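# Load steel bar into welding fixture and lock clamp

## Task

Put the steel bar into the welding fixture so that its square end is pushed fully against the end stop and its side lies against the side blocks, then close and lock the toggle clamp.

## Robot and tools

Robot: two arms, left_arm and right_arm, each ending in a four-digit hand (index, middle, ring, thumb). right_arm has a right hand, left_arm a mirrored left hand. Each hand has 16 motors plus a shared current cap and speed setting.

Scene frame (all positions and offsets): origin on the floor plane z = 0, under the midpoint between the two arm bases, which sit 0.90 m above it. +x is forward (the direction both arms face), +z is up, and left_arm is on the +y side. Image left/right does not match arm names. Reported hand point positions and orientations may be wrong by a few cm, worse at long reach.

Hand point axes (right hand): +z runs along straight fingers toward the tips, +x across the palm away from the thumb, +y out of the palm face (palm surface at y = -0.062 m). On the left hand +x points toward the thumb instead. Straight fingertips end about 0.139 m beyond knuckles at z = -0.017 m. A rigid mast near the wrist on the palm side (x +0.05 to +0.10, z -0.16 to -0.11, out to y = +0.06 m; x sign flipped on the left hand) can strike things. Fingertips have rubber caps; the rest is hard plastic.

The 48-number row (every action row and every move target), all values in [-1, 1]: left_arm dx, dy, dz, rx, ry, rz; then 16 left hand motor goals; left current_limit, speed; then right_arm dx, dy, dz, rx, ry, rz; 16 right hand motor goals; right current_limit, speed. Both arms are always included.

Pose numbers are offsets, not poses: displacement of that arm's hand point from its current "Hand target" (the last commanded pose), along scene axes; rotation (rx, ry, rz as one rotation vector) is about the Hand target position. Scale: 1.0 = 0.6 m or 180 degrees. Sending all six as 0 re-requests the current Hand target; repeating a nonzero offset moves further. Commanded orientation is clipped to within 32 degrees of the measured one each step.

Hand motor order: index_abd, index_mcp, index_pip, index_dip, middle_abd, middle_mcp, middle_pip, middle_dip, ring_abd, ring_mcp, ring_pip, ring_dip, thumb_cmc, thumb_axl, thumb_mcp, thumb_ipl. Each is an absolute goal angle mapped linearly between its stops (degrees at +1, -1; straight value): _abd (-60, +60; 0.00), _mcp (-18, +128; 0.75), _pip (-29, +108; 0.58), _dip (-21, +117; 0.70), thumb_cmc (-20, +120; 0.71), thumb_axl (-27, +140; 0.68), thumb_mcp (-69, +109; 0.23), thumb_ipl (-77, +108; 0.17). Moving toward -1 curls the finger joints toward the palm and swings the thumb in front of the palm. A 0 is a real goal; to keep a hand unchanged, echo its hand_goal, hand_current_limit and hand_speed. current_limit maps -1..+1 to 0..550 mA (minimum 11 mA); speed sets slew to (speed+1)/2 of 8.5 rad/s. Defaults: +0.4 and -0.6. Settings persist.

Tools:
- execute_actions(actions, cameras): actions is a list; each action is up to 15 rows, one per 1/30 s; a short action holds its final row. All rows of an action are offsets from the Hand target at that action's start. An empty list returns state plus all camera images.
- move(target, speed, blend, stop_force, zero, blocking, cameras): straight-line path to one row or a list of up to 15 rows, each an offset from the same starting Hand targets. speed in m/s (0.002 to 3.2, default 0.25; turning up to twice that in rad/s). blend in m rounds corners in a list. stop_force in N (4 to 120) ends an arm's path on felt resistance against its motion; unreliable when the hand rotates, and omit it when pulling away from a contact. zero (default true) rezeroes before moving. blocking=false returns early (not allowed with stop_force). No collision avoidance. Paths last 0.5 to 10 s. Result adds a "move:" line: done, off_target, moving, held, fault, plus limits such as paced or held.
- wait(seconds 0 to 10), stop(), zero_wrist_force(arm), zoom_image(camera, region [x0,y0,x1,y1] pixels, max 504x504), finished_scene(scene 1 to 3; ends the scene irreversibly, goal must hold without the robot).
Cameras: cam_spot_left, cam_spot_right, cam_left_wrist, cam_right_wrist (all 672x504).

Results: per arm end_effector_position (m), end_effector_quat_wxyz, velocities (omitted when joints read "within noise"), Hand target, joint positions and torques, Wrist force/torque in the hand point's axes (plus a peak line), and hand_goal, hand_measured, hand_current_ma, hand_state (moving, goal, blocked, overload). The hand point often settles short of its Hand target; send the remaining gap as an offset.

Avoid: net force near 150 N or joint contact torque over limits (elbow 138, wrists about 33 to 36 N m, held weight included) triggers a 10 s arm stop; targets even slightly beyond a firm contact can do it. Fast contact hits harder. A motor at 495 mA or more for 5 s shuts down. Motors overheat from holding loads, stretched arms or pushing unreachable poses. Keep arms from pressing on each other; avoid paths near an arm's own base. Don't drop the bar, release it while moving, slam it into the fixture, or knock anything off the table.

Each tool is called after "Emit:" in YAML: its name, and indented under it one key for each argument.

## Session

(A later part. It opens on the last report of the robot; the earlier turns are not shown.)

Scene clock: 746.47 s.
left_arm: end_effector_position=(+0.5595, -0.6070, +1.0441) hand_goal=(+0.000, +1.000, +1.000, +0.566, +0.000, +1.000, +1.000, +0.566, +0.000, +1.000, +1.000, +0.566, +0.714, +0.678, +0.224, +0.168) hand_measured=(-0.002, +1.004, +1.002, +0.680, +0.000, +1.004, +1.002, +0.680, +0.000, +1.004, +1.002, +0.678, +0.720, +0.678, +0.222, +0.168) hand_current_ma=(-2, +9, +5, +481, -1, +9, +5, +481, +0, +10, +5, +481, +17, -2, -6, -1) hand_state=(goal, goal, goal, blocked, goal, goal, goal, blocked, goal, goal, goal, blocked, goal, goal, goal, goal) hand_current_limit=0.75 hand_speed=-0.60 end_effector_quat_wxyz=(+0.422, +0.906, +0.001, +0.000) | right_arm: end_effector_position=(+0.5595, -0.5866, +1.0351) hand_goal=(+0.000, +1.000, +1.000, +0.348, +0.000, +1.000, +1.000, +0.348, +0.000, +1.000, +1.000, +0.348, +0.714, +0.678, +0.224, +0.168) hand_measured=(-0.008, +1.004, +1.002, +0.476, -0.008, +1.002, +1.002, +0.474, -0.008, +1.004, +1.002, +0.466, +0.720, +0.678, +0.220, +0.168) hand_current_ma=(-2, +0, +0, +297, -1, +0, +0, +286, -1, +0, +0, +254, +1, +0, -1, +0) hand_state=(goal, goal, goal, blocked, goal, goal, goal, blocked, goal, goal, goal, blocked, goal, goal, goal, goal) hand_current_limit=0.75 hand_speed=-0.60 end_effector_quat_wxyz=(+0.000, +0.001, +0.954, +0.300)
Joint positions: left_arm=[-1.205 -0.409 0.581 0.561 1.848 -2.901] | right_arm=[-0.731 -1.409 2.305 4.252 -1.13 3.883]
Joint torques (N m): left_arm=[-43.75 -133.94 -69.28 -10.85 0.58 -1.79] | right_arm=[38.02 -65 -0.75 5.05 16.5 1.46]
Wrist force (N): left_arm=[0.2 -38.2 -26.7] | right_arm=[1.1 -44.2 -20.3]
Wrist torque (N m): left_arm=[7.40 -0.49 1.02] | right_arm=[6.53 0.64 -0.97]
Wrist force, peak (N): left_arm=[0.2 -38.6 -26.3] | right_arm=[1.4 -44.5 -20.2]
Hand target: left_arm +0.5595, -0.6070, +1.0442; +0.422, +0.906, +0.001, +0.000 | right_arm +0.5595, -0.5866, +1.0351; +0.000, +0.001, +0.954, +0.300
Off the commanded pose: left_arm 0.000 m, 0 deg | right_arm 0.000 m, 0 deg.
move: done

Emit:
move:
  target:
    - [-0.0053,0.1597,0.1425,0,0,0.0556, 0,1,1,0.565,0,1,1,0.565,0,1,1,0.565,0.714,0.678,0.2247,0.1676,0.75,-0.6, -0.0113,0.1592,0.1425,0,0,0.0556, 0,1,1,0.348,0,1,1,0.348,0,1,1,0.348,0.714,0.678,0.2247,0.1676,0.75,-0.6]
    - [0.0958,0.3710,0.3258,0,0,0.1667, 0,1,1,0.565,0,1,1,0.565,0,1,1,0.565,0.714,0.678,0.2247,0.1676,0.75,-0.6, 0.0788,0.3663,0.3258,0,0,0.1667, 0,1,1,0.348,0,1,1,0.348,0,1,1,0.348,0.714,0.678,0.2247,0.1676,0.75,-0.6]
    - [0.2187,0.5457,0.3592,0,0,0.2778, 0,1,1,0.565,0,1,1,0.565,0,1,1,0.565,0.714,0.678,0.2247,0.1676,0.75,-0.6, 0.1925,0.5335,0.3592,0,0,0.2778, 0,1,1,0.348,0,1,1,0.348,0,1,1,0.348,0.714,0.678,0.2247,0.1676,0.75,-0.6]
  speed: [0.1,0.1,0.08]
  blend: [0.03,0.03,0]
  cameras: ["cam_left_wrist","cam_right_wrist","cam_spot_right"]

Scene clock: 777.63 s.
left_arm: end_effector_position=(+0.6908, -0.2793, +1.2597) hand_goal=(+0.000, +1.000, +1.000, +0.566, +0.000, +1.000, +1.000, +0.566, +0.000, +1.000, +1.000, +0.566, +0.714, +0.678, +0.224, +0.168) hand_measured=(+0.008, +1.004, +1.002, +0.680, +0.008, +1.002, +1.002, +0.680, +0.010, +1.002, +1.002, +0.678, +0.720, +0.678, +0.222, +0.168) hand_current_ma=(+18, +9, +5, +481, +20, +9, +5, +481, +22, +8, +5, +481, +17, -2, -6, -1) hand_state=(moving, goal, goal, blocked, moving, goal, goal, blocked, moving, goal, goal, blocked, goal, goal, goal, goal) hand_current_limit=0.75 hand_speed=-0.60 end_effector_quat_wxyz=(+0.383, +0.821, +0.384, +0.179) | right_arm: end_effector_position=(+0.6749, -0.2665, +1.2505) hand_goal=(+0.000, +1.000, +1.000, +0.348, +0.000, +1.000, +1.000, +0.348, +0.000, +1.000, +1.000, +0.348, +0.714, +0.678, +0.224, +0.168) hand_measured=(-0.014, +1.002, +1.002, +0.478, -0.012, +1.002, +1.002, +0.476, -0.012, +1.002, +1.002, +0.472, +0.720, +0.678, +0.220, +0.168) hand_current_ma=(-4, +0, +0, +303, -4, +0, +0, +291, -4, +0, +0, +281, +1, +0, -1, +0) hand_state=(goal, goal, goal, blocked, goal, goal, goal, blocked, goal, goal, goal, blocked, goal, goal, goal, goal) hand_current_limit=0.75 hand_speed=-0.60 end_effector_quat_wxyz=(-0.127, -0.403, +0.865, +0.272)
Joint positions: left_arm=[-1.161 -0.951 1.196 0.51 1.221 -3.454] | right_arm=[-0.053 -1.28 1.648 4.854 -1.219 3.695]
Joint torques (N m): left_arm=[-6.27 -100.73 -62.1 -16.01 0.09 1.37] | right_arm=[16.52 -103.46 -23.54 5.07 11.28 1.93]
Wrist force (N): left_arm=[0.1 -33.6 -21.7] | right_arm=[2.1 -39.7 -15.9]
Wrist torque (N m): left_arm=[6.45 -0.51 0.57] | right_arm=[5.52 0.20 -0.75]
Wrist force, peak (N): left_arm=[0.0 -38.7 -26.8] | right_arm=[1.9 -46.3 -19.1]
Hand target: left_arm +0.6907, -0.2796, +1.2597; +0.383, +0.821, +0.384, +0.179 | right_arm +0.6750, -0.2665, +1.2506; -0.127, -0.403, +0.865, +0.272
Off the commanded pose: left_arm 0.000 m, 0 deg | right_arm 0.000 m, 0 deg.
move: done
Images, in order (width x height): cam_spot_right 672x504, cam_left_wrist 672x504, cam_right_wrist 672x504.

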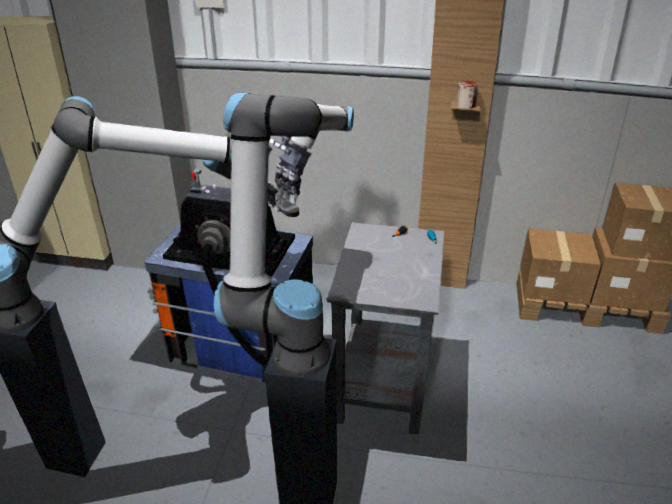

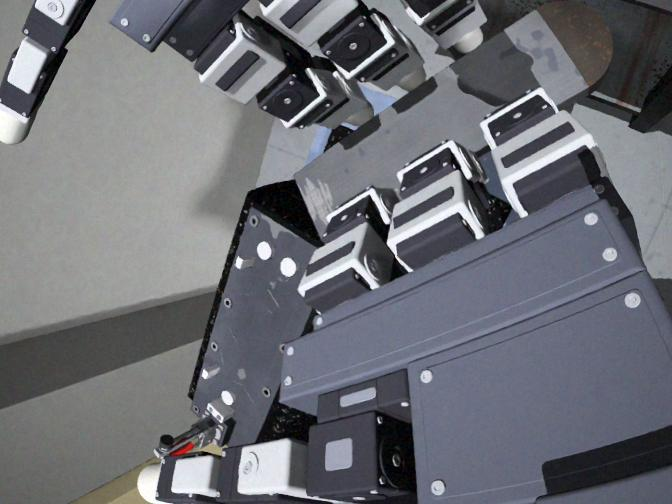

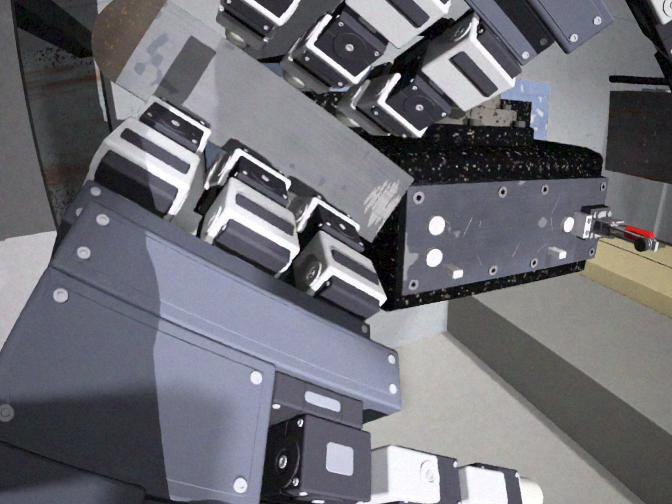

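Emit:
move:
  target:
    - [0.1122,0.2207,0,0,0,0.1111, 0,1,1,0.565,0,1,1,0.565,0,1,1,0.565,0.714,0.678,0.2247,0.1676,0.75,-0.6, 0.1063,0.2105,0,0,0,0.1111, 0,1,1,0.348,0,1,1,0.348,0,1,1,0.348,0.714,0.678,0.2247,0.1676,0.75,-0.6]
    - [0.2072,0.4125,0,0,0,0.1933, 0,1,1,0.565,0,1,1,0.565,0,1,1,0.565,0.714,0.678,0.2247,0.1676,0.75,-0.6, 0.1995,0.3937,0,0,0,0.1933, 0,1,1,0.348,0,1,1,0.348,0,1,1,0.348,0.714,0.678,0.2247,0.1676,0.75,-0.6]
  speed: 0.08
  blend: [0.03,0]
  cameras: ["cam_left_wrist","cam_right_wrist","cam_spot_right","cam_spot_left"]

Scene clock: 794.00 s.
left_arm: end_effector_position=(+0.8151, -0.0320, +1.2597) hand_goal=(+0.000, +1.000, +1.000, +0.566, +0.000, +1.000, +1.000, +0.566, +0.000, +1.000, +1.000, +0.566, +0.714, +0.678, +0.224, +0.168) hand_measured=(+0.002, +1.004, +1.002, +0.680, +0.002, +1.002, +1.002, +0.680, +0.002, +1.002, +1.002, +0.678, +0.720, +0.678, +0.222, +0.168) hand_current_ma=(+4, +9, +5, +481, +5, +9, +5, +481, +6, +8, +5, +481, +17, -2, -6, -1) hand_state=(goal, goal, goal, blocked, goal, goal, goal, blocked, goal, goal, goal, blocked, goal, goal, goal, goal) hand_current_limit=0.75 hand_speed=-0.60 end_effector_quat_wxyz=(+0.312, +0.669, +0.612, +0.285) | right_arm: end_effector_position=(+0.7946, -0.0302, +1.2504) hand_goal=(+0.000, +1.000, +1.000, +0.348, +0.000, +1.000, +1.000, +0.348, +0.000, +1.000, +1.000, +0.348, +0.714, +0.678, +0.224, +0.168) hand_measured=(-0.004, +1.002, +1.002, +0.478, -0.002, +1.002, +1.002, +0.476, -0.002, +1.002, +1.002, +0.472, +0.720, +0.678, +0.220, +0.168) hand_current_ma=(+0, +0, +0, +303, +0, +0, +0, +291, +0, +0, +0, +281, +1, +0, -1, +0) hand_state=(goal, goal, goal, blocked, goal, goal, goal, blocked, goal, goal, goal, blocked, goal, goal, goal, goal) hand_current_limit=0.75 hand_speed=-0.60 end_effector_quat_wxyz=(-0.202, -0.643, +0.705, +0.222)
Joint positions: left_arm=[-1.011 -0.97 1.259 0.658 0.915 -3.845] | right_arm=[0.287 -0.799 0.889 5.199 -1.357 3.457]
Joint torques (N m): left_arm=[7.38 -98.98 -59.84 -10.3 -4.12 1.05] | right_arm=[19.16 -137.76 -39.53 7.46 8.08 1.72]
Wrist force (N): left_arm=[0.4 -33.7 -23.3] | right_arm=[1.3 -41.3 -16.8]
Wrist torque (N m): left_arm=[6.78 -0.52 0.65] | right_arm=[5.75 0.23 -0.83]
Wrist force, peak (N): left_arm=[-0.8 -34.6 -24.9] | right_arm=[0.6 -42.2 -17.4]
Hand target: left_arm +0.8150, -0.0321, +1.2597; +0.312, +0.669, +0.612, +0.285 | right_arm +0.7947, -0.0302, +1.2506; -0.202, -0.643, +0.705, +0.222
Off the commanded pose: left_arm 0.000 m, 0 deg | right_arm 0.000 m, 0 deg.
move: done

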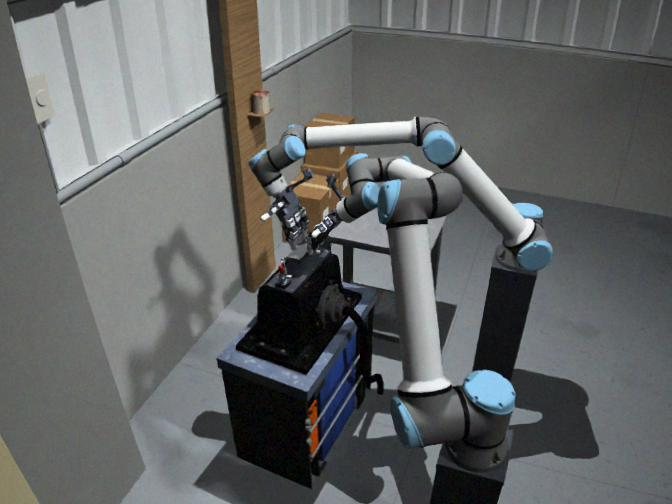

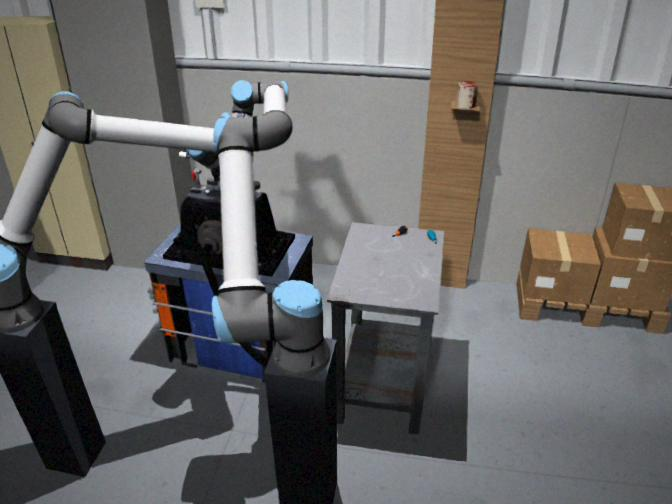

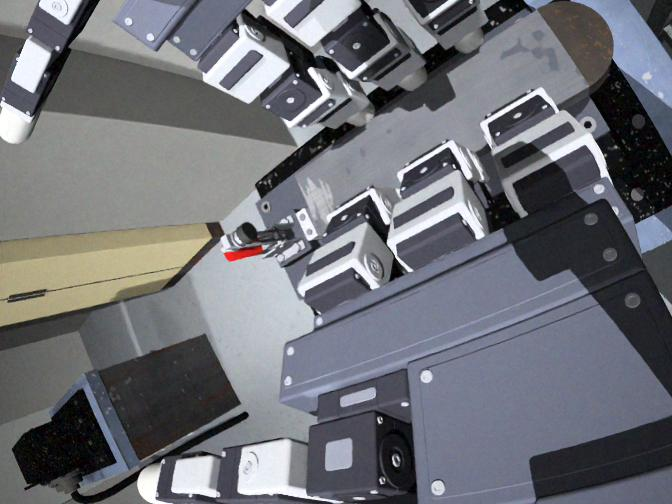

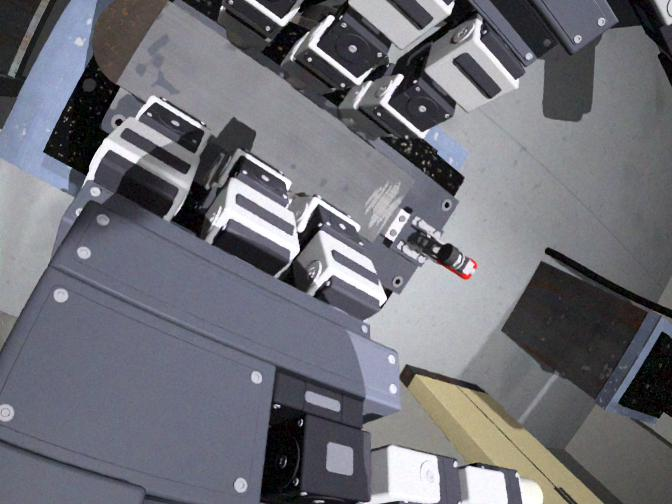

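Emit:
zoom_image:
  camera: "cam_right_wrist"
  region: [350, 150, 500, 300]

Emit:
zoom_image:
  camera: "cam_left_wrist"
  region: [220, 130, 370, 280]

Scaled by 3.360 from the camera's 672x504 image, which has a finer 960x720 frame.

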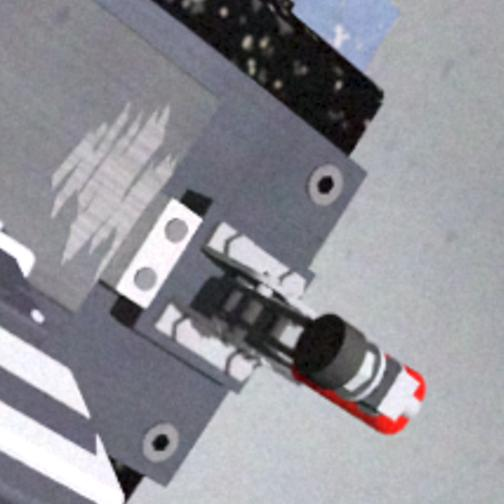

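Scaled by 3.360 from the camera's 672x504 image, which has a finer 960x720 frame.

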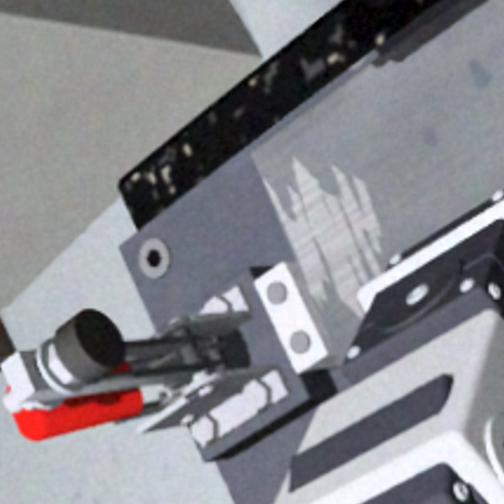

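Emit:
move:
  target: [-0.0017,0.0555,0,0,0,0, 0,1,1,0.565,0,1,1,0.565,0,1,1,0.565,0.714,0.678,0.2247,0.1676,0.75,-0.6, -0.0017,0.0555,0,0,0,0, 0,1,1,0.348,0,1,1,0.348,0,1,1,0.348,0.714,0.678,0.2247,0.1676,0.75,-0.6]
  speed: 0.04
  cameras: ["cam_left_wrist","cam_right_wrist","cam_spot_right","cam_spot_left"]

Emit:
zoom_image:
  camera: "cam_right_wrist"
  region: [340, 130, 490, 280]

Emit:
zoom_image:
  camera: "cam_spot_right"
  region: [160, 130, 280, 220]

Emit:
zoom_image:
  camera: "cam_spot_left"
  region: [250, 200, 370, 290]

Scene clock: 834.60 s.
left_arm: end_effector_position=(+0.8141, +0.0014, +1.2598) hand_goal=(+0.000, +1.000, +1.000, +0.566, +0.000, +1.000, +1.000, +0.566, +0.000, +1.000, +1.000, +0.566, +0.714, +0.678, +0.224, +0.168) hand_measured=(+0.008, +1.002, +1.002, +0.680, +0.008, +1.002, +1.002, +0.680, +0.008, +1.002, +1.002, +0.678, +0.720, +0.678, +0.222, +0.168) hand_current_ma=(+20, +9, +5, +481, +21, +8, +5, +481, +22, +8, +5, +481, +17, -2, -6, -1) hand_state=(goal, goal, goal, blocked, goal, goal, goal, blocked, goal, goal, goal, blocked, goal, goal, goal, goal) hand_current_limit=0.75 hand_speed=-0.60 end_effector_quat_wxyz=(+0.312, +0.669, +0.612, +0.285) end_effector_velocity=(+0.001, -0.002, +0.001) end_effector_angular_velocity=(-0.001, -0.001, +0.001) | right_arm: end_effector_position=(+0.7937, +0.0033, +1.2505) hand_goal=(+0.000, +1.000, +1.000, +0.348, +0.000, +1.000, +1.000, +0.348, +0.000, +1.000, +1.000, +0.348, +0.714, +0.678, +0.224, +0.168) hand_measured=(-0.010, +1.002, +1.002, +0.478, -0.008, +1.002, +1.002, +0.476, -0.008, +1.002, +1.002, +0.472, +0.720, +0.678, +0.220, +0.168) hand_current_ma=(-2, +0, +0, +303, -2, +0, +0, +291, -2, +0, +0, +281, +1, +0, -1, +0) hand_state=(goal, goal, goal, blocked, goal, goal, goal, blocked, goal, goal, goal, blocked, goal, goal, goal, goal) hand_current_limit=0.75 hand_speed=-0.60 end_effector_quat_wxyz=(-0.202, -0.643, +0.705, +0.222)
Joint positions: left_arm=[-0.989 -1.013 1.326 0.62 0.928 -3.823] | right_arm=[0.316 -0.77 0.838 5.215 -1.341 3.483]
Joint velocities: left_arm=[-0.001 0.002 -0.005 0.002 -0.001 -0.001] | right_arm=[within noise]
Joint torques (N m): left_arm=[3.45 -73.58 -69.85 -3.48 -6.69 -1.42] | right_arm=[16.8 -148.75 -27.64 14.47 4.09 -1.19]
Wrist force (N): left_arm=[0.7 -32.6 -22.3] | right_arm=[2.0 -39.7 -15.9]
Wrist torque (N m): left_arm=[6.47 0.00 0.83] | right_arm=[5.50 0.82 -0.56]
Wrist force, peak (N): left_arm=[0.3 -34.1 -23.3] | right_arm=[1.2 -41.6 -17.1]
Hand target: left_arm +0.8140, +0.0012, +1.2597; +0.312, +0.669, +0.612, +0.285 | right_arm +0.7937, +0.0031, +1.2506; -0.202, -0.643, +0.705, +0.222
Off the commanded pose: left_arm 0.000 m, 0 deg | right_arm 0.000 m, 0 deg.
move: done

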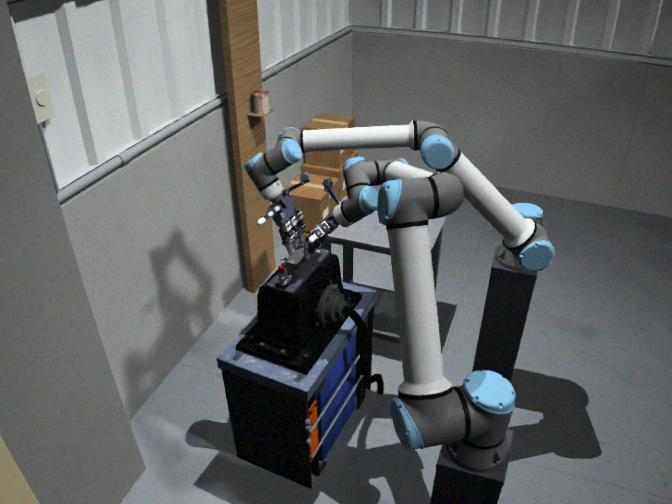

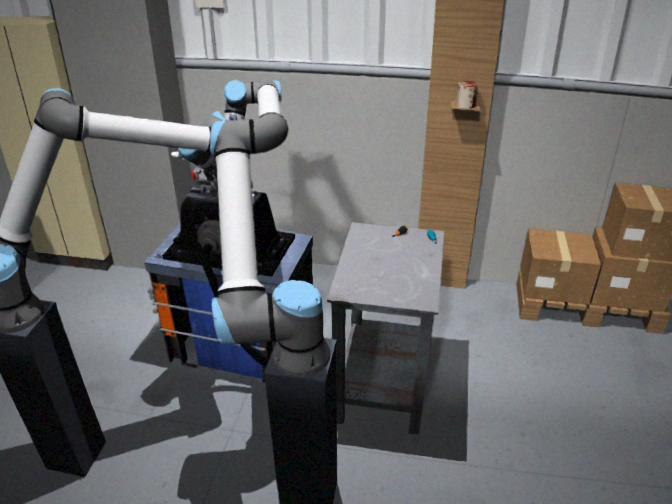

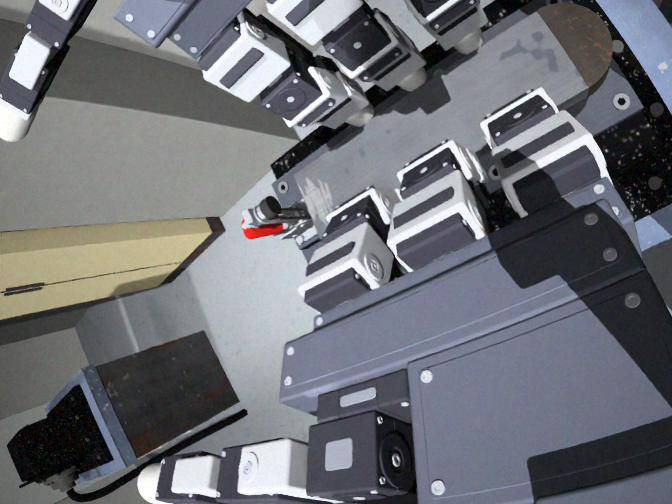

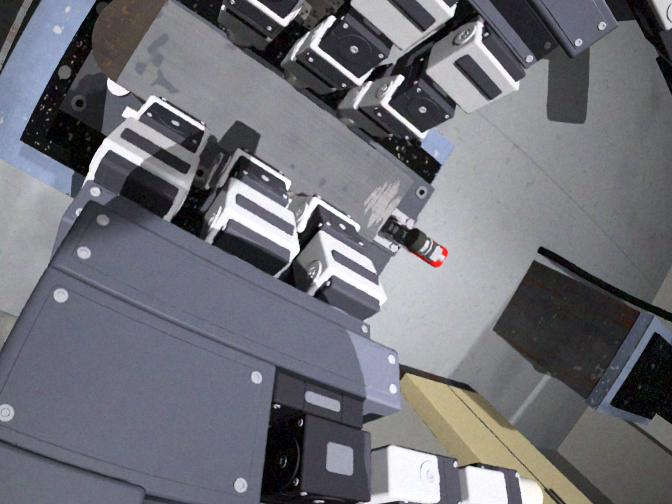

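Scaled by 3.360 from the camera's 672x504 image, which has a finer 960x720 frame.

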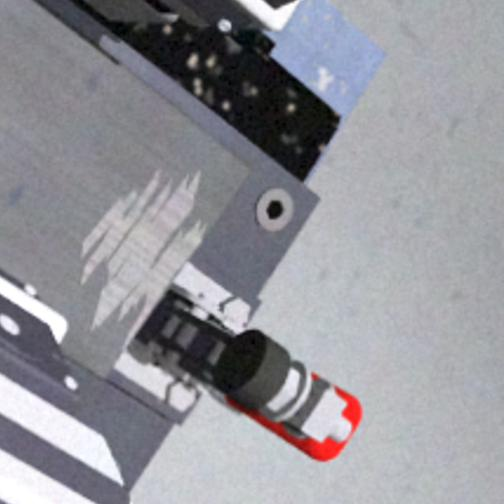

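Scaled by 4.200 from the camera's 672x504 image, which has a finer 960x720 frame.

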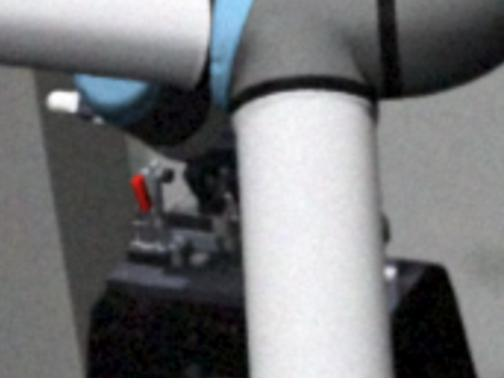

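Scaled by 4.200 from the camera's 672x504 image, which has a finer 960x720 frame.

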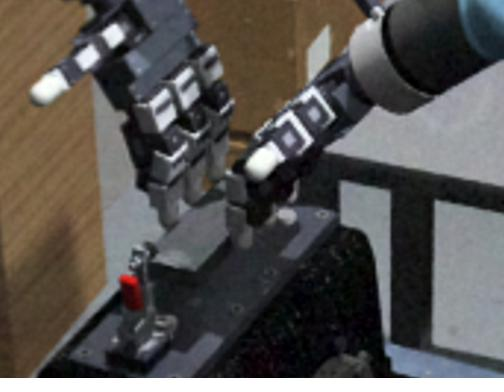

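Emit:
move:
  target: [0,0,-0.07,0,0,0, 0,1,1,0.565,0,1,1,0.565,0,1,1,0.565,0.714,0.678,0.2247,0.1676,0.75,-0.6, 0,0,-0.07,0,0,0, 0,1,1,0.348,0,1,1,0.348,0,1,1,0.348,0.714,0.678,0.2247,0.1676,0.75,-0.6]
  speed: 0.03
  cameras: ["cam_left_wrist","cam_right_wrist"]

Emit:
zoom_image:
  camera: "cam_right_wrist"
  region: [340, 130, 490, 280]

Emit:
zoom_image:
  camera: "cam_left_wrist"
  region: [220, 100, 370, 250]

Scene clock: 852.60 s.
left_arm: end_effector_position=(+0.8140, +0.0012, +1.2174) hand_goal=(+0.000, +1.000, +1.000, +0.566, +0.000, +1.000, +1.000, +0.566, +0.000, +1.000, +1.000, +0.566, +0.714, +0.678, +0.224, +0.168) hand_measured=(+0.008, +1.002, +1.002, +0.680, +0.008, +1.002, +1.002, +0.680, +0.008, +1.002, +1.002, +0.678, +0.720, +0.678, +0.222, +0.168) hand_current_ma=(+20, +9, +5, +481, +21, +8, +5, +481, +22, +9, +5, +481, +17, -2, -6, -1) hand_state=(goal, goal, goal, blocked, goal, goal, goal, blocked, goal, goal, goal, blocked, goal, goal, goal, goal) hand_current_limit=0.75 hand_speed=-0.60 end_effector_quat_wxyz=(+0.312, +0.669, +0.612, +0.285) | right_arm: end_effector_position=(+0.7937, +0.0031, +1.2083) hand_goal=(+0.000, +1.000, +1.000, +0.348, +0.000, +1.000, +1.000, +0.348, +0.000, +1.000, +1.000, +0.348, +0.714, +0.678, +0.224, +0.168) hand_measured=(-0.010, +1.004, +1.002, +0.478, -0.010, +1.002, +1.002, +0.476, -0.010, +1.002, +1.002, +0.472, +0.720, +0.678, +0.220, +0.168) hand_current_ma=(-2, +0, +0, +303, -2, +0, +0, +291, -2, +0, +0, +281, +1, +0, -1, +0) hand_state=(goal, goal, goal, blocked, goal, goal, goal, blocked, goal, goal, goal, blocked, goal, goal, goal, goal) hand_current_limit=0.75 hand_speed=-0.60 end_effector_quat_wxyz=(-0.202, -0.643, +0.705, +0.222)
Joint positions: left_arm=[-0.989 -0.989 1.365 0.557 0.928 -3.823] | right_arm=[0.316 -0.761 0.896 5.148 -1.341 3.483]
Joint torques (N m): left_arm=[6.15 -105.39 -66.92 -3.65 -12.78 0.09] | right_arm=[14.84 -125.43 -41.11 16.85 3.77 -0.46]
Wrist force (N): left_arm=[0.6 -33.0 -22.7] | right_arm=[1.6 -40.0 -16.0]
Wrist torque (N m): left_arm=[6.55 -0.01 0.81] | right_arm=[5.59 0.74 -0.63]
Wrist force, peak (N): left_arm=[0.7 -33.9 -22.9] | right_arm=[1.5 -41.5 -15.9]
Hand target: left_arm +0.8140, +0.0012, +1.2177; +0.312, +0.669, +0.612, +0.285 | right_arm +0.7937, +0.0031, +1.2086; -0.202, -0.643, +0.705, +0.222
Off the commanded pose: left_arm 0.000 m, 0 deg | right_arm 0.000 m, 0 deg.
move: done
Images, in order (width x height): cam_left_wrist 672x504, cam_right_wrist 672x504.

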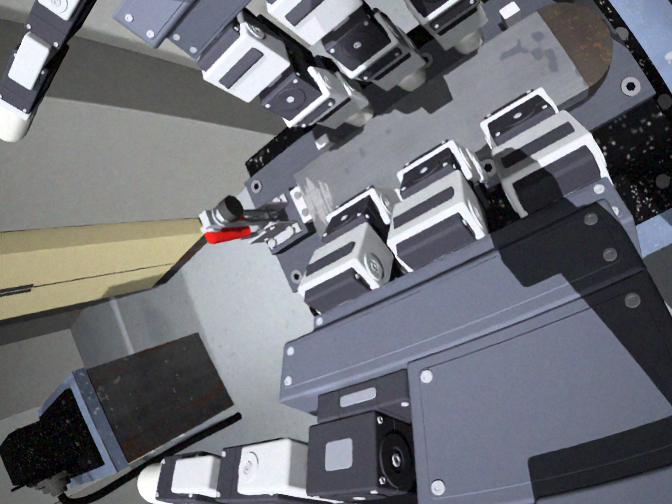

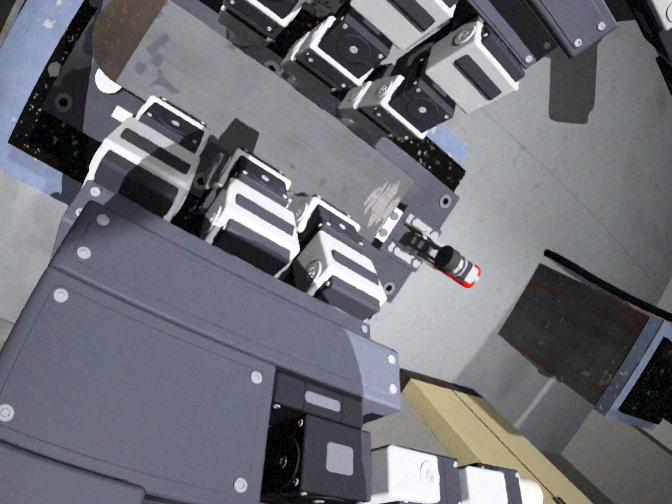

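Scaled by 3.360 from the camera's 672x504 image, which has a finer 960x720 frame.

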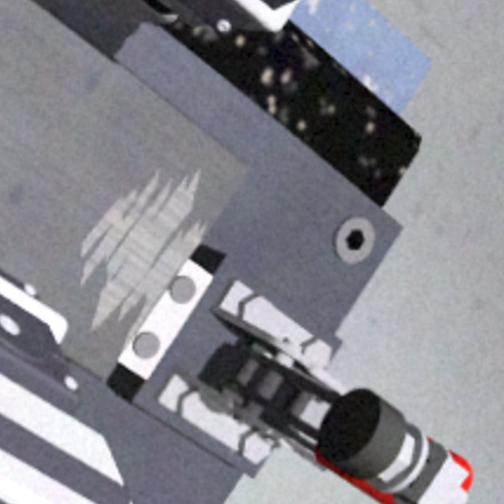

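Scaled by 3.360 from the camera's 672x504 image, which has a finer 960x720 frame.

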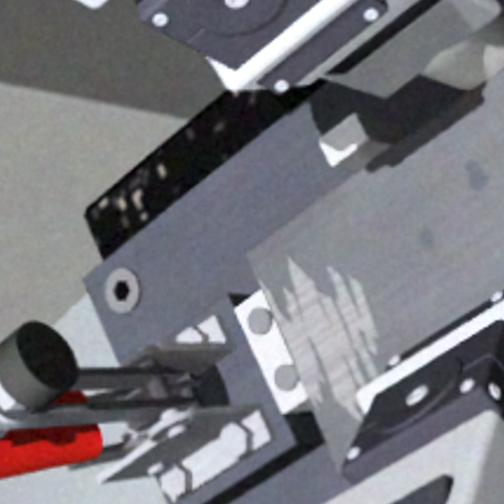

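Emit:
move:
  target: [0,0,-0.025,0,0,0, 0,1,1,0.565,0,1,1,0.565,0,1,1,0.565,0.714,0.678,0.2247,0.1676,0.75,-0.6, 0,0,-0.025,0,0,0, 0,1,1,0.348,0,1,1,0.348,0,1,1,0.348,0.714,0.678,0.2247,0.1676,0.75,-0.6]
  speed: 0.006
  stop_force: 10
  cameras: ["cam_left_wrist","cam_right_wrist"]

Scene clock: 867.80 s.
left_arm: end_effector_position=(+0.8140, +0.0012, +1.2056) hand_goal=(+0.000, +1.000, +1.000, +0.566, +0.000, +1.000, +1.000, +0.566, +0.000, +1.000, +1.000, +0.566, +0.714, +0.678, +0.224, +0.168) hand_measured=(+0.008, +1.004, +1.002, +0.680, +0.008, +1.004, +1.002, +0.682, +0.008, +1.004, +1.002, +0.680, +0.720, +0.678, +0.222, +0.168) hand_current_ma=(+19, +10, +6, +481, +20, +9, +5, +481, +21, +10, +5, +481, +17, -2, -6, -1) hand_state=(goal, goal, goal, blocked, goal, goal, goal, blocked, goal, goal, goal, blocked, goal, goal, goal, goal) hand_current_limit=0.75 hand_speed=-0.60 end_effector_quat_wxyz=(+0.312, +0.669, +0.612, +0.285) | right_arm: end_effector_position=(+0.7937, +0.0031, +1.1992) hand_goal=(+0.000, +1.000, +1.000, +0.348, +0.000, +1.000, +1.000, +0.348, +0.000, +1.000, +1.000, +0.348, +0.714, +0.678, +0.224, +0.168) hand_measured=(-0.010, +1.002, +1.002, +0.478, -0.010, +1.002, +1.002, +0.476, -0.010, +1.002, +1.002, +0.472, +0.720, +0.678, +0.220, +0.168) hand_current_ma=(-2, +0, +0, +303, -2, +0, +0, +291, -2, +0, +0, +281, +1, +0, -1, +0) hand_state=(goal, goal, goal, blocked, goal, goal, goal, blocked, goal, goal, goal, blocked, goal, goal, goal, goal) hand_current_limit=0.75 hand_speed=-0.60 end_effector_quat_wxyz=(-0.202, -0.643, +0.705, +0.222)
Joint positions: left_arm=[-0.989 -0.981 1.375 0.539 0.928 -3.823] | right_arm=[0.316 -0.758 0.907 5.134 -1.341 3.483]
Joint torques (N m): left_arm=[16.96 -101.28 -63 -4.39 -11.55 0.59] | right_arm=[18.38 -130.09 -31.93 16.11 4.95 1.67]
Wrist force (N): left_arm=[0.7 -27.5 -40.9] | right_arm=[1.5 -27.1 -28.7]
Wrist torque (N m): left_arm=[8.58 -0.16 0.81] | right_arm=[5.81 0.86 -0.46]
Wrist force, peak (N): left_arm=[0.2 -27.1 -42.3] | right_arm=[1.2 -41.8 -16.5]
Hand target: left_arm +0.8140, +0.0012, +1.2056; +0.312, +0.669, +0.612, +0.285 (not the last commanded pose) | right_arm +0.7937, +0.0031, +1.1992; -0.202, -0.643, +0.705, +0.222 (not the last commanded pose)
Off the commanded pose: left_arm 0.003 m, 0 deg | right_arm 0.006 m, 0 deg.
move: contact (left_arm, right_arm)
Images, in order (width x height): cam_left_wrist 672x504, cam_right_wrist 672x504.

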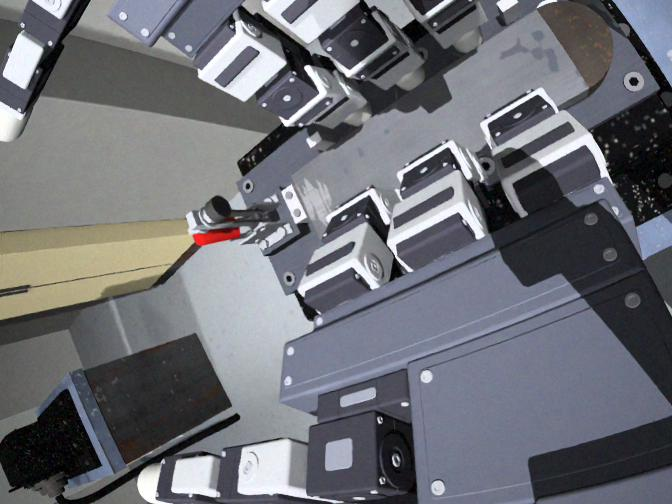

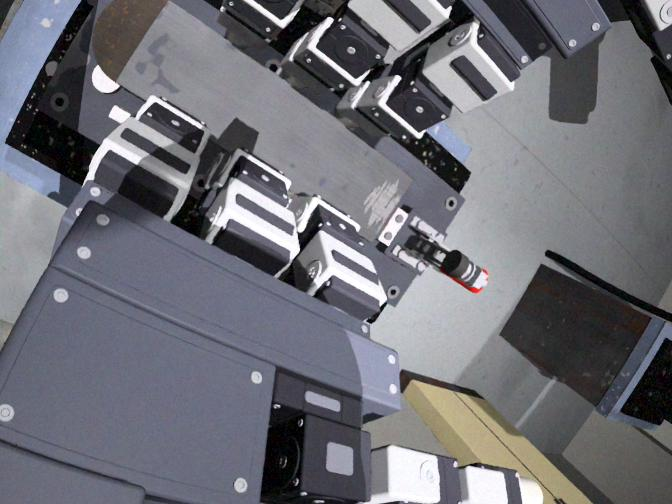

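Emit:
move:
  target:
    - [0,0,0.0015,0,0,0, 0,1,1,0.565,0,1,1,0.565,0,1,1,0.565,0.714,0.678,0.2247,0.1676,0.75,-0.6, 0,0,0.0013,0,0,0, 0,1,1,0.348,0,1,1,0.348,0,1,1,0.348,0.714,0.678,0.2247,0.1676,0.75,-0.6]
    - [-0.0249,0.0023,0.0015,0,0,0, 0,1,1,0.565,0,1,1,0.565,0,1,1,0.565,0.714,0.678,0.2247,0.1676,0.75,-0.6, 0.0249,-0.0023,0.0013,0,0,0, 0,1,1,0.348,0,1,1,0.348,0,1,1,0.348,0.714,0.678,0.2247,0.1676,0.75,-0.6]
  speed: 0.012
  cameras: ["cam_left_wrist","cam_right_wrist"]

Scene clock: 884.73 s.
left_arm: end_effector_position=(+0.7989, +0.0026, +1.2066) hand_goal=(+0.000, +1.000, +1.000, +0.566, +0.000, +1.000, +1.000, +0.566, +0.000, +1.000, +1.000, +0.566, +0.714, +0.678, +0.224, +0.168) hand_measured=(+0.002, +1.000, +1.000, +0.568, +0.002, +1.000, +1.000, +0.568, +0.002, +1.000, +1.000, +0.568, +0.720, +0.678, +0.222, +0.168) hand_current_ma=(+7, +1, +0, +7, +7, +1, +0, +8, +7, +1, +0, +8, +17, -2, -6, -1) hand_state=(goal, goal, goal, goal, goal, goal, goal, goal, goal, goal, goal, goal, goal, goal, goal, goal) hand_current_limit=0.75 hand_speed=-0.60 end_effector_quat_wxyz=(+0.312, +0.669, +0.612, +0.285) | right_arm: end_effector_position=(+0.8087, +0.0017, +1.1999) hand_goal=(+0.000, +1.000, +1.000, +0.348, +0.000, +1.000, +1.000, +0.348, +0.000, +1.000, +1.000, +0.348, +0.714, +0.678, +0.224, +0.168) hand_measured=(+0.004, +1.000, +1.000, +0.352, +0.004, +1.000, +1.000, +0.352, +0.002, +1.000, +1.000, +0.352, +0.720, +0.678, +0.220, +0.168) hand_current_ma=(+0, +0, +0, +0, +0, +0, +0, +0, +0, +0, +0, +0, +1, +0, -1, +0) hand_state=(goal, goal, goal, goal, goal, goal, goal, goal, goal, goal, goal, goal, goal, goal, goal, goal) hand_current_limit=0.75 hand_speed=-0.60 end_effector_quat_wxyz=(-0.202, -0.643, +0.705, +0.222)
Joint positions: left_arm=[-1.005 -0.999 1.404 0.538 0.919 -3.838] | right_arm=[0.311 -0.731 0.857 5.158 -1.344 3.478]
Joint torques (N m): left_arm=[4.2 -80.6 -43.38 -0.96 -3.1 -1.38] | right_arm=[-5.99 -133.47 -38.9 -3.34 0 -0.56]
Wrist force (N): left_arm=[-0.7 0.3 1.3] | right_arm=[0.2 -2.7 -1.0]
Wrist torque (N m): left_arm=[-0.18 0.16 -0.06] | right_arm=[-0.26 0.09 -0.19]
Wrist force, peak (N): left_arm=[0.2 -28.5 -40.5] | right_arm=[1.5 -38.4 -17.0]
Hand target: left_arm +0.7991, +0.0026, +1.2065; +0.312, +0.669, +0.612, +0.285 | right_arm +0.8086, +0.0017, +1.2000; -0.202, -0.643, +0.705, +0.222
Off the commanded pose: left_arm 0.000 m, 0 deg | right_arm 0.000 m, 0 deg.
move: done
Images, in order (width x height): cam_left_wrist 672x504, cam_right_wrist 672x504.

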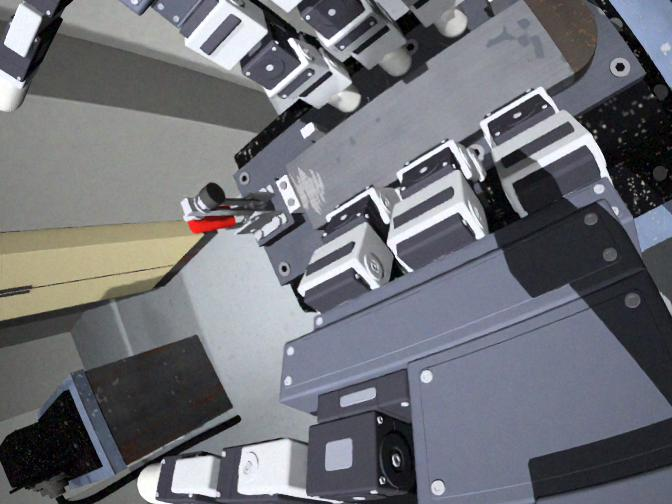

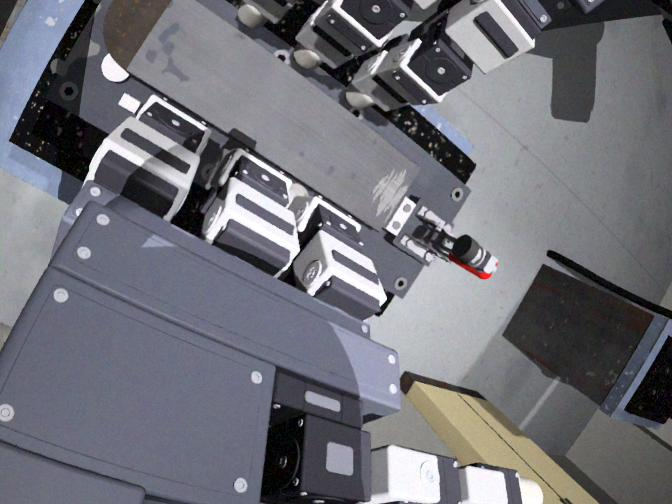

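Emit:
move:
  target:
    - [0,0,0,0,0,0, 0,1,1,0.565,0,1,1,0.565,0,1,1,0.565,0.714,0.678,0.2247,0.1676,0.75,-0.6, 0.0167,-0.0015,0.2,0,0,0, 0,1,1,0.348,0,1,1,0.348,0,1,1,0.348,0.714,0.678,0.2247,0.1676,0.75,-0.6]
    - [0,0,0,0,0,0, 0,1,1,0.565,0,1,1,0.565,0,1,1,0.565,0.714,0.678,0.2247,0.1676,0.75,-0.6, -0.0397,-0.5458,0.1972,0,0,-0.1794, 0,1,1,0.435,0,1,1,0.435,0,1,1,0.435,0.714,0.678,0.2247,0.1676,0.75,-0.6]
  speed: [0.1,0.2]
  blend: [0.01,0]
  cameras: ["cam_left_wrist","cam_right_wrist"]

Emit:
zoom_image:
  camera: "cam_right_wrist"
  region: [380, 60, 560, 210]

Emit:
zoom_image:
  camera: "cam_right_wrist"
  region: [520, 60, 672, 210]

Scene clock: 897.37 s.
left_arm: end_effector_position=(+0.7991, +0.0026, +1.2065) hand_goal=(+0.000, +1.000, +1.000, +0.566, +0.000, +1.000, +1.000, +0.566, +0.000, +1.000, +1.000, +0.566, +0.714, +0.678, +0.224, +0.168) hand_measured=(+0.002, +1.000, +1.000, +0.568, +0.002, +1.000, +1.000, +0.568, +0.002, +1.000, +1.000, +0.568, +0.720, +0.678, +0.222, +0.168) hand_current_ma=(+7, +1, +0, +7, +7, +1, +0, +8, +7, +1, +0, +8, +17, -2, -6, -1) hand_state=(goal, goal, goal, goal, goal, goal, goal, goal, goal, goal, goal, goal, goal, goal, goal, goal) hand_current_limit=0.75 hand_speed=-0.60 end_effector_quat_wxyz=(+0.312, +0.669, +0.612, +0.285) | right_arm: end_effector_position=(+0.7848, -0.3258, +1.3183) hand_goal=(+0.000, +1.000, +1.000, +0.436, +0.000, +1.000, +1.000, +0.436, +0.000, +1.000, +1.000, +0.436, +0.714, +0.678, +0.224, +0.168) hand_measured=(+0.002, +1.000, +1.000, +0.434, +0.002, +1.000, +1.000, +0.432, +0.002, +1.000, +1.000, +0.434, +0.720, +0.678, +0.220, +0.168) hand_current_ma=(+0, +0, +0, +0, +0, +0, +0, +0, +0, +0, +0, +0, +1, +0, -1, +0) hand_state=(goal, goal, goal, goal, goal, goal, goal, goal, goal, goal, goal, goal, goal, goal, goal, goal) hand_current_limit=0.75 hand_speed=-0.60 end_effector_quat_wxyz=(-0.133, -0.421, +0.856, +0.269)
Joint positions: left_arm=[-1.005 -0.999 1.404 0.538 0.919 -3.838] | right_arm=[-0.103 -1.133 1.313 5.068 -1.266 3.609]
Joint torques (N m): left_arm=[18.23 -62.68 -46.76 3.48 0.96 0.81] | right_arm=[-11.79 -70.2 -36.89 0.56 -0.85 -1.25]
Wrist force (N): left_arm=[-0.6 0.6 1.1] | right_arm=[0.5 -3.0 -1.7]
Wrist torque (N m): left_arm=[-0.13 0.14 -0.06] | right_arm=[-0.19 0.06 -0.13]
Wrist force, peak (N): left_arm=[-0.5 1.0 1.7] | right_arm=[3.3 -3.8 -2.7]
Hand target: left_arm +0.7991, +0.0026, +1.2065; +0.312, +0.669, +0.612, +0.285 | right_arm +0.7848, -0.3258, +1.3183; -0.133, -0.421, +0.856, +0.269
Off the commanded pose: left_arm 0.000 m, 0 deg | right_arm 0.000 m, 0 deg.
move: done
Images, in order (width x height): cam_left_wrist 672x504, cam_right_wrist 672x504.

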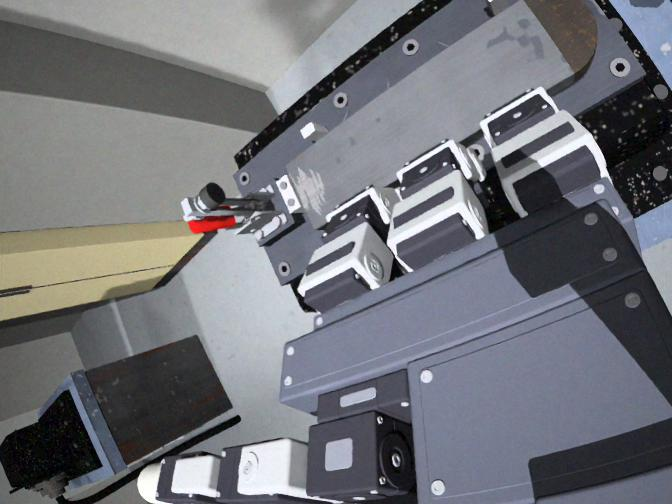

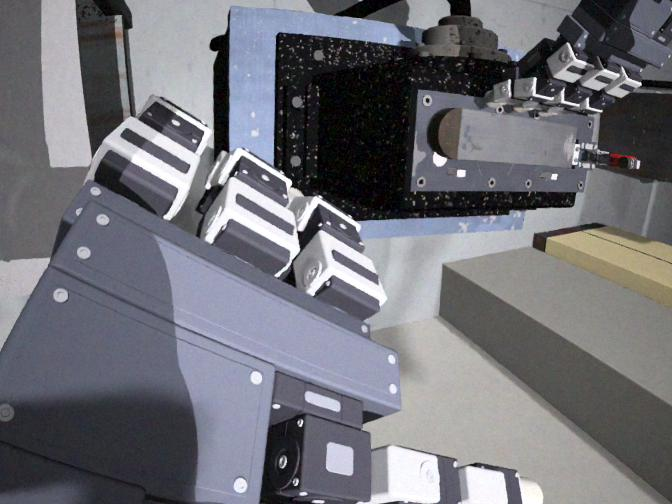

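Scaled by 2.800 from the camera's 672x504 image, which has a finer 960x720 frame.

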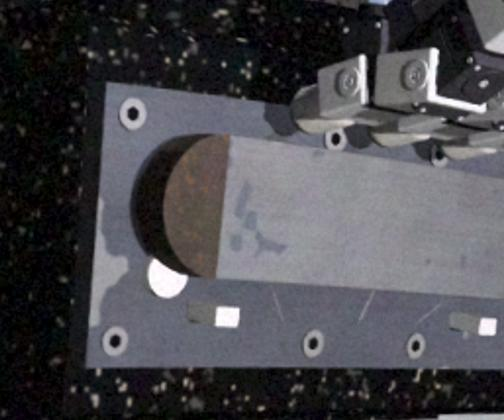

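Scaled by 3.316 from the camera's 672x504 image, which has a finer 960x720 frame.

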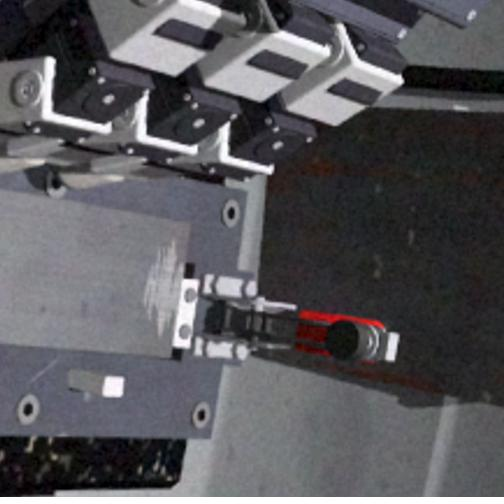

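Emit:
move:
  target: [0.0498,-0.0045,0,0,0,0, 0,1,1,0.565,0,1,1,0.565,0,1,1,0.565,0.714,0.678,0.2247,0.1676,0.75,-0.6, 0,0,0,0,0,0, 0,1,1,0.435,0,1,1,0.435,0,1,1,0.435,0.714,0.678,0.2247,0.1676,0.75,-0.6]
  speed: 0.01
  stop_force: 35
  cameras: ["cam_left_wrist","cam_right_wrist"]

Emit:
zoom_image:
  camera: "cam_right_wrist"
  region: [380, 60, 560, 210]

Emit:
zoom_image:
  camera: "cam_right_wrist"
  region: [520, 60, 672, 210]

Scene clock: 920.80 s.
left_arm: end_effector_position=(+0.8210, +0.0006, +1.2066) hand_goal=(+0.000, +1.000, +1.000, +0.566, +0.000, +1.000, +1.000, +0.566, +0.000, +1.000, +1.000, +0.566, +0.714, +0.678, +0.224, +0.168) hand_measured=(-0.022, +1.002, +1.002, +0.632, -0.022, +1.002, +1.002, +0.624, -0.020, +1.002, +1.002, +0.616, +0.720, +0.678, +0.222, +0.168) hand_current_ma=(-66, +5, +4, +274, -66, +4, +3, +239, -64, +4, +3, +198, +17, -2, -6, -1) hand_state=(blocked, goal, goal, blocked, blocked, goal, goal, blocked, blocked, goal, goal, blocked, goal, goal, goal, goal) hand_current_limit=0.75 hand_speed=-0.60 end_effector_quat_wxyz=(+0.312, +0.669, +0.612, +0.285) | right_arm: end_effector_position=(+0.7848, -0.3258, +1.3183) hand_goal=(+0.000, +1.000, +1.000, +0.436, +0.000, +1.000, +1.000, +0.436, +0.000, +1.000, +1.000, +0.436, +0.714, +0.678, +0.224, +0.168) hand_measured=(+0.002, +1.000, +1.000, +0.434, +0.002, +1.000, +1.000, +0.432, +0.002, +1.000, +1.000, +0.434, +0.720, +0.678, +0.220, +0.168) hand_current_ma=(+0, +0, +0, +0, +0, +0, +0, +0, +0, +0, +0, +0, +1, +0, -1, +0) hand_state=(goal, goal, goal, goal, goal, goal, goal, goal, goal, goal, goal, goal, goal, goal, goal, goal) hand_current_limit=0.75 hand_speed=-0.60 end_effector_quat_wxyz=(-0.133, -0.421, +0.856, +0.269)
Joint positions: left_arm=[-0.982 -0.974 1.361 0.542 0.932 -3.816] | right_arm=[-0.104 -1.133 1.313 5.068 -1.266 3.609]
Joint torques (N m): left_arm=[-1.61 -97.26 -31.67 -4.99 -8.2 -2.01] | right_arm=[-11.88 -68.36 -36.49 0.39 -0.72 -1.02]
Wrist force (N): left_arm=[-3.1 -8.7 -24.3] | right_arm=[0.5 -3.0 -2.1]
Wrist torque (N m): left_arm=[4.16 -0.61 -0.43] | right_arm=[-0.16 0.08 -0.13]
Wrist force, peak (N): left_arm=[-3.5 -8.1 -39.5] | right_arm=[0.6 -3.5 -1.9]
Hand target: left_arm +0.8210, +0.0006, +1.2066; +0.312, +0.669, +0.612, +0.285 (not the last commanded pose) | right_arm +0.7848, -0.3258, +1.3183; -0.133, -0.421, +0.856, +0.269
Off the commanded pose: left_arm 0.008 m, 0 deg | right_arm 0.000 m, 0 deg.
move: contact (left_arm)
Images, in order (width x height): cam_left_wrist 672x504, cam_right_wrist 672x504.

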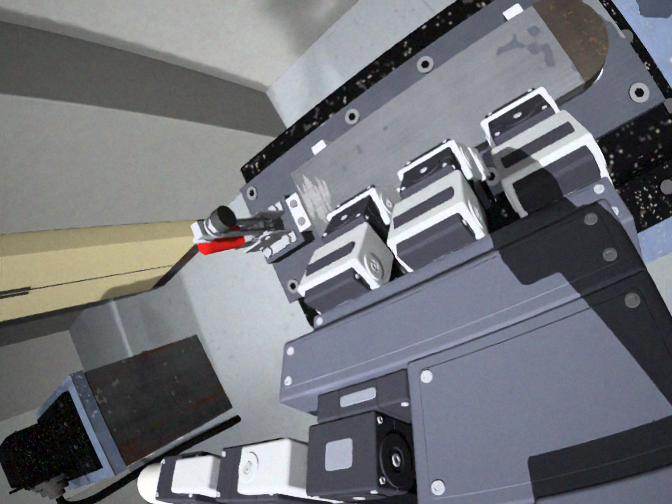

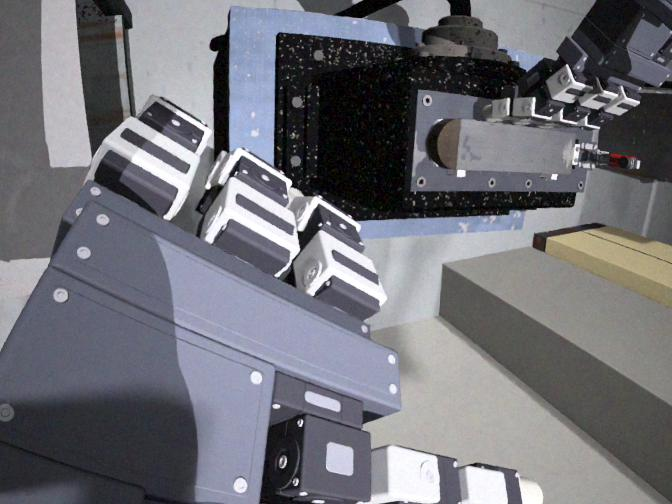

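Scaled by 2.800 from the camera's 672x504 image, which has a finer 960x720 frame.

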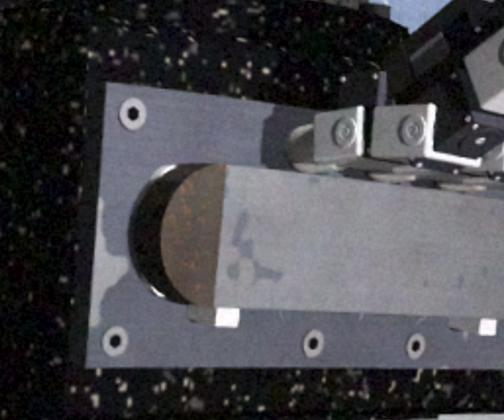

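Scaled by 3.316 from the camera's 672x504 image, which has a finer 960x720 frame.

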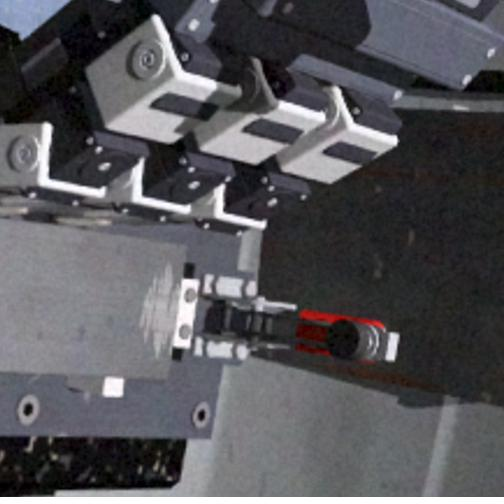

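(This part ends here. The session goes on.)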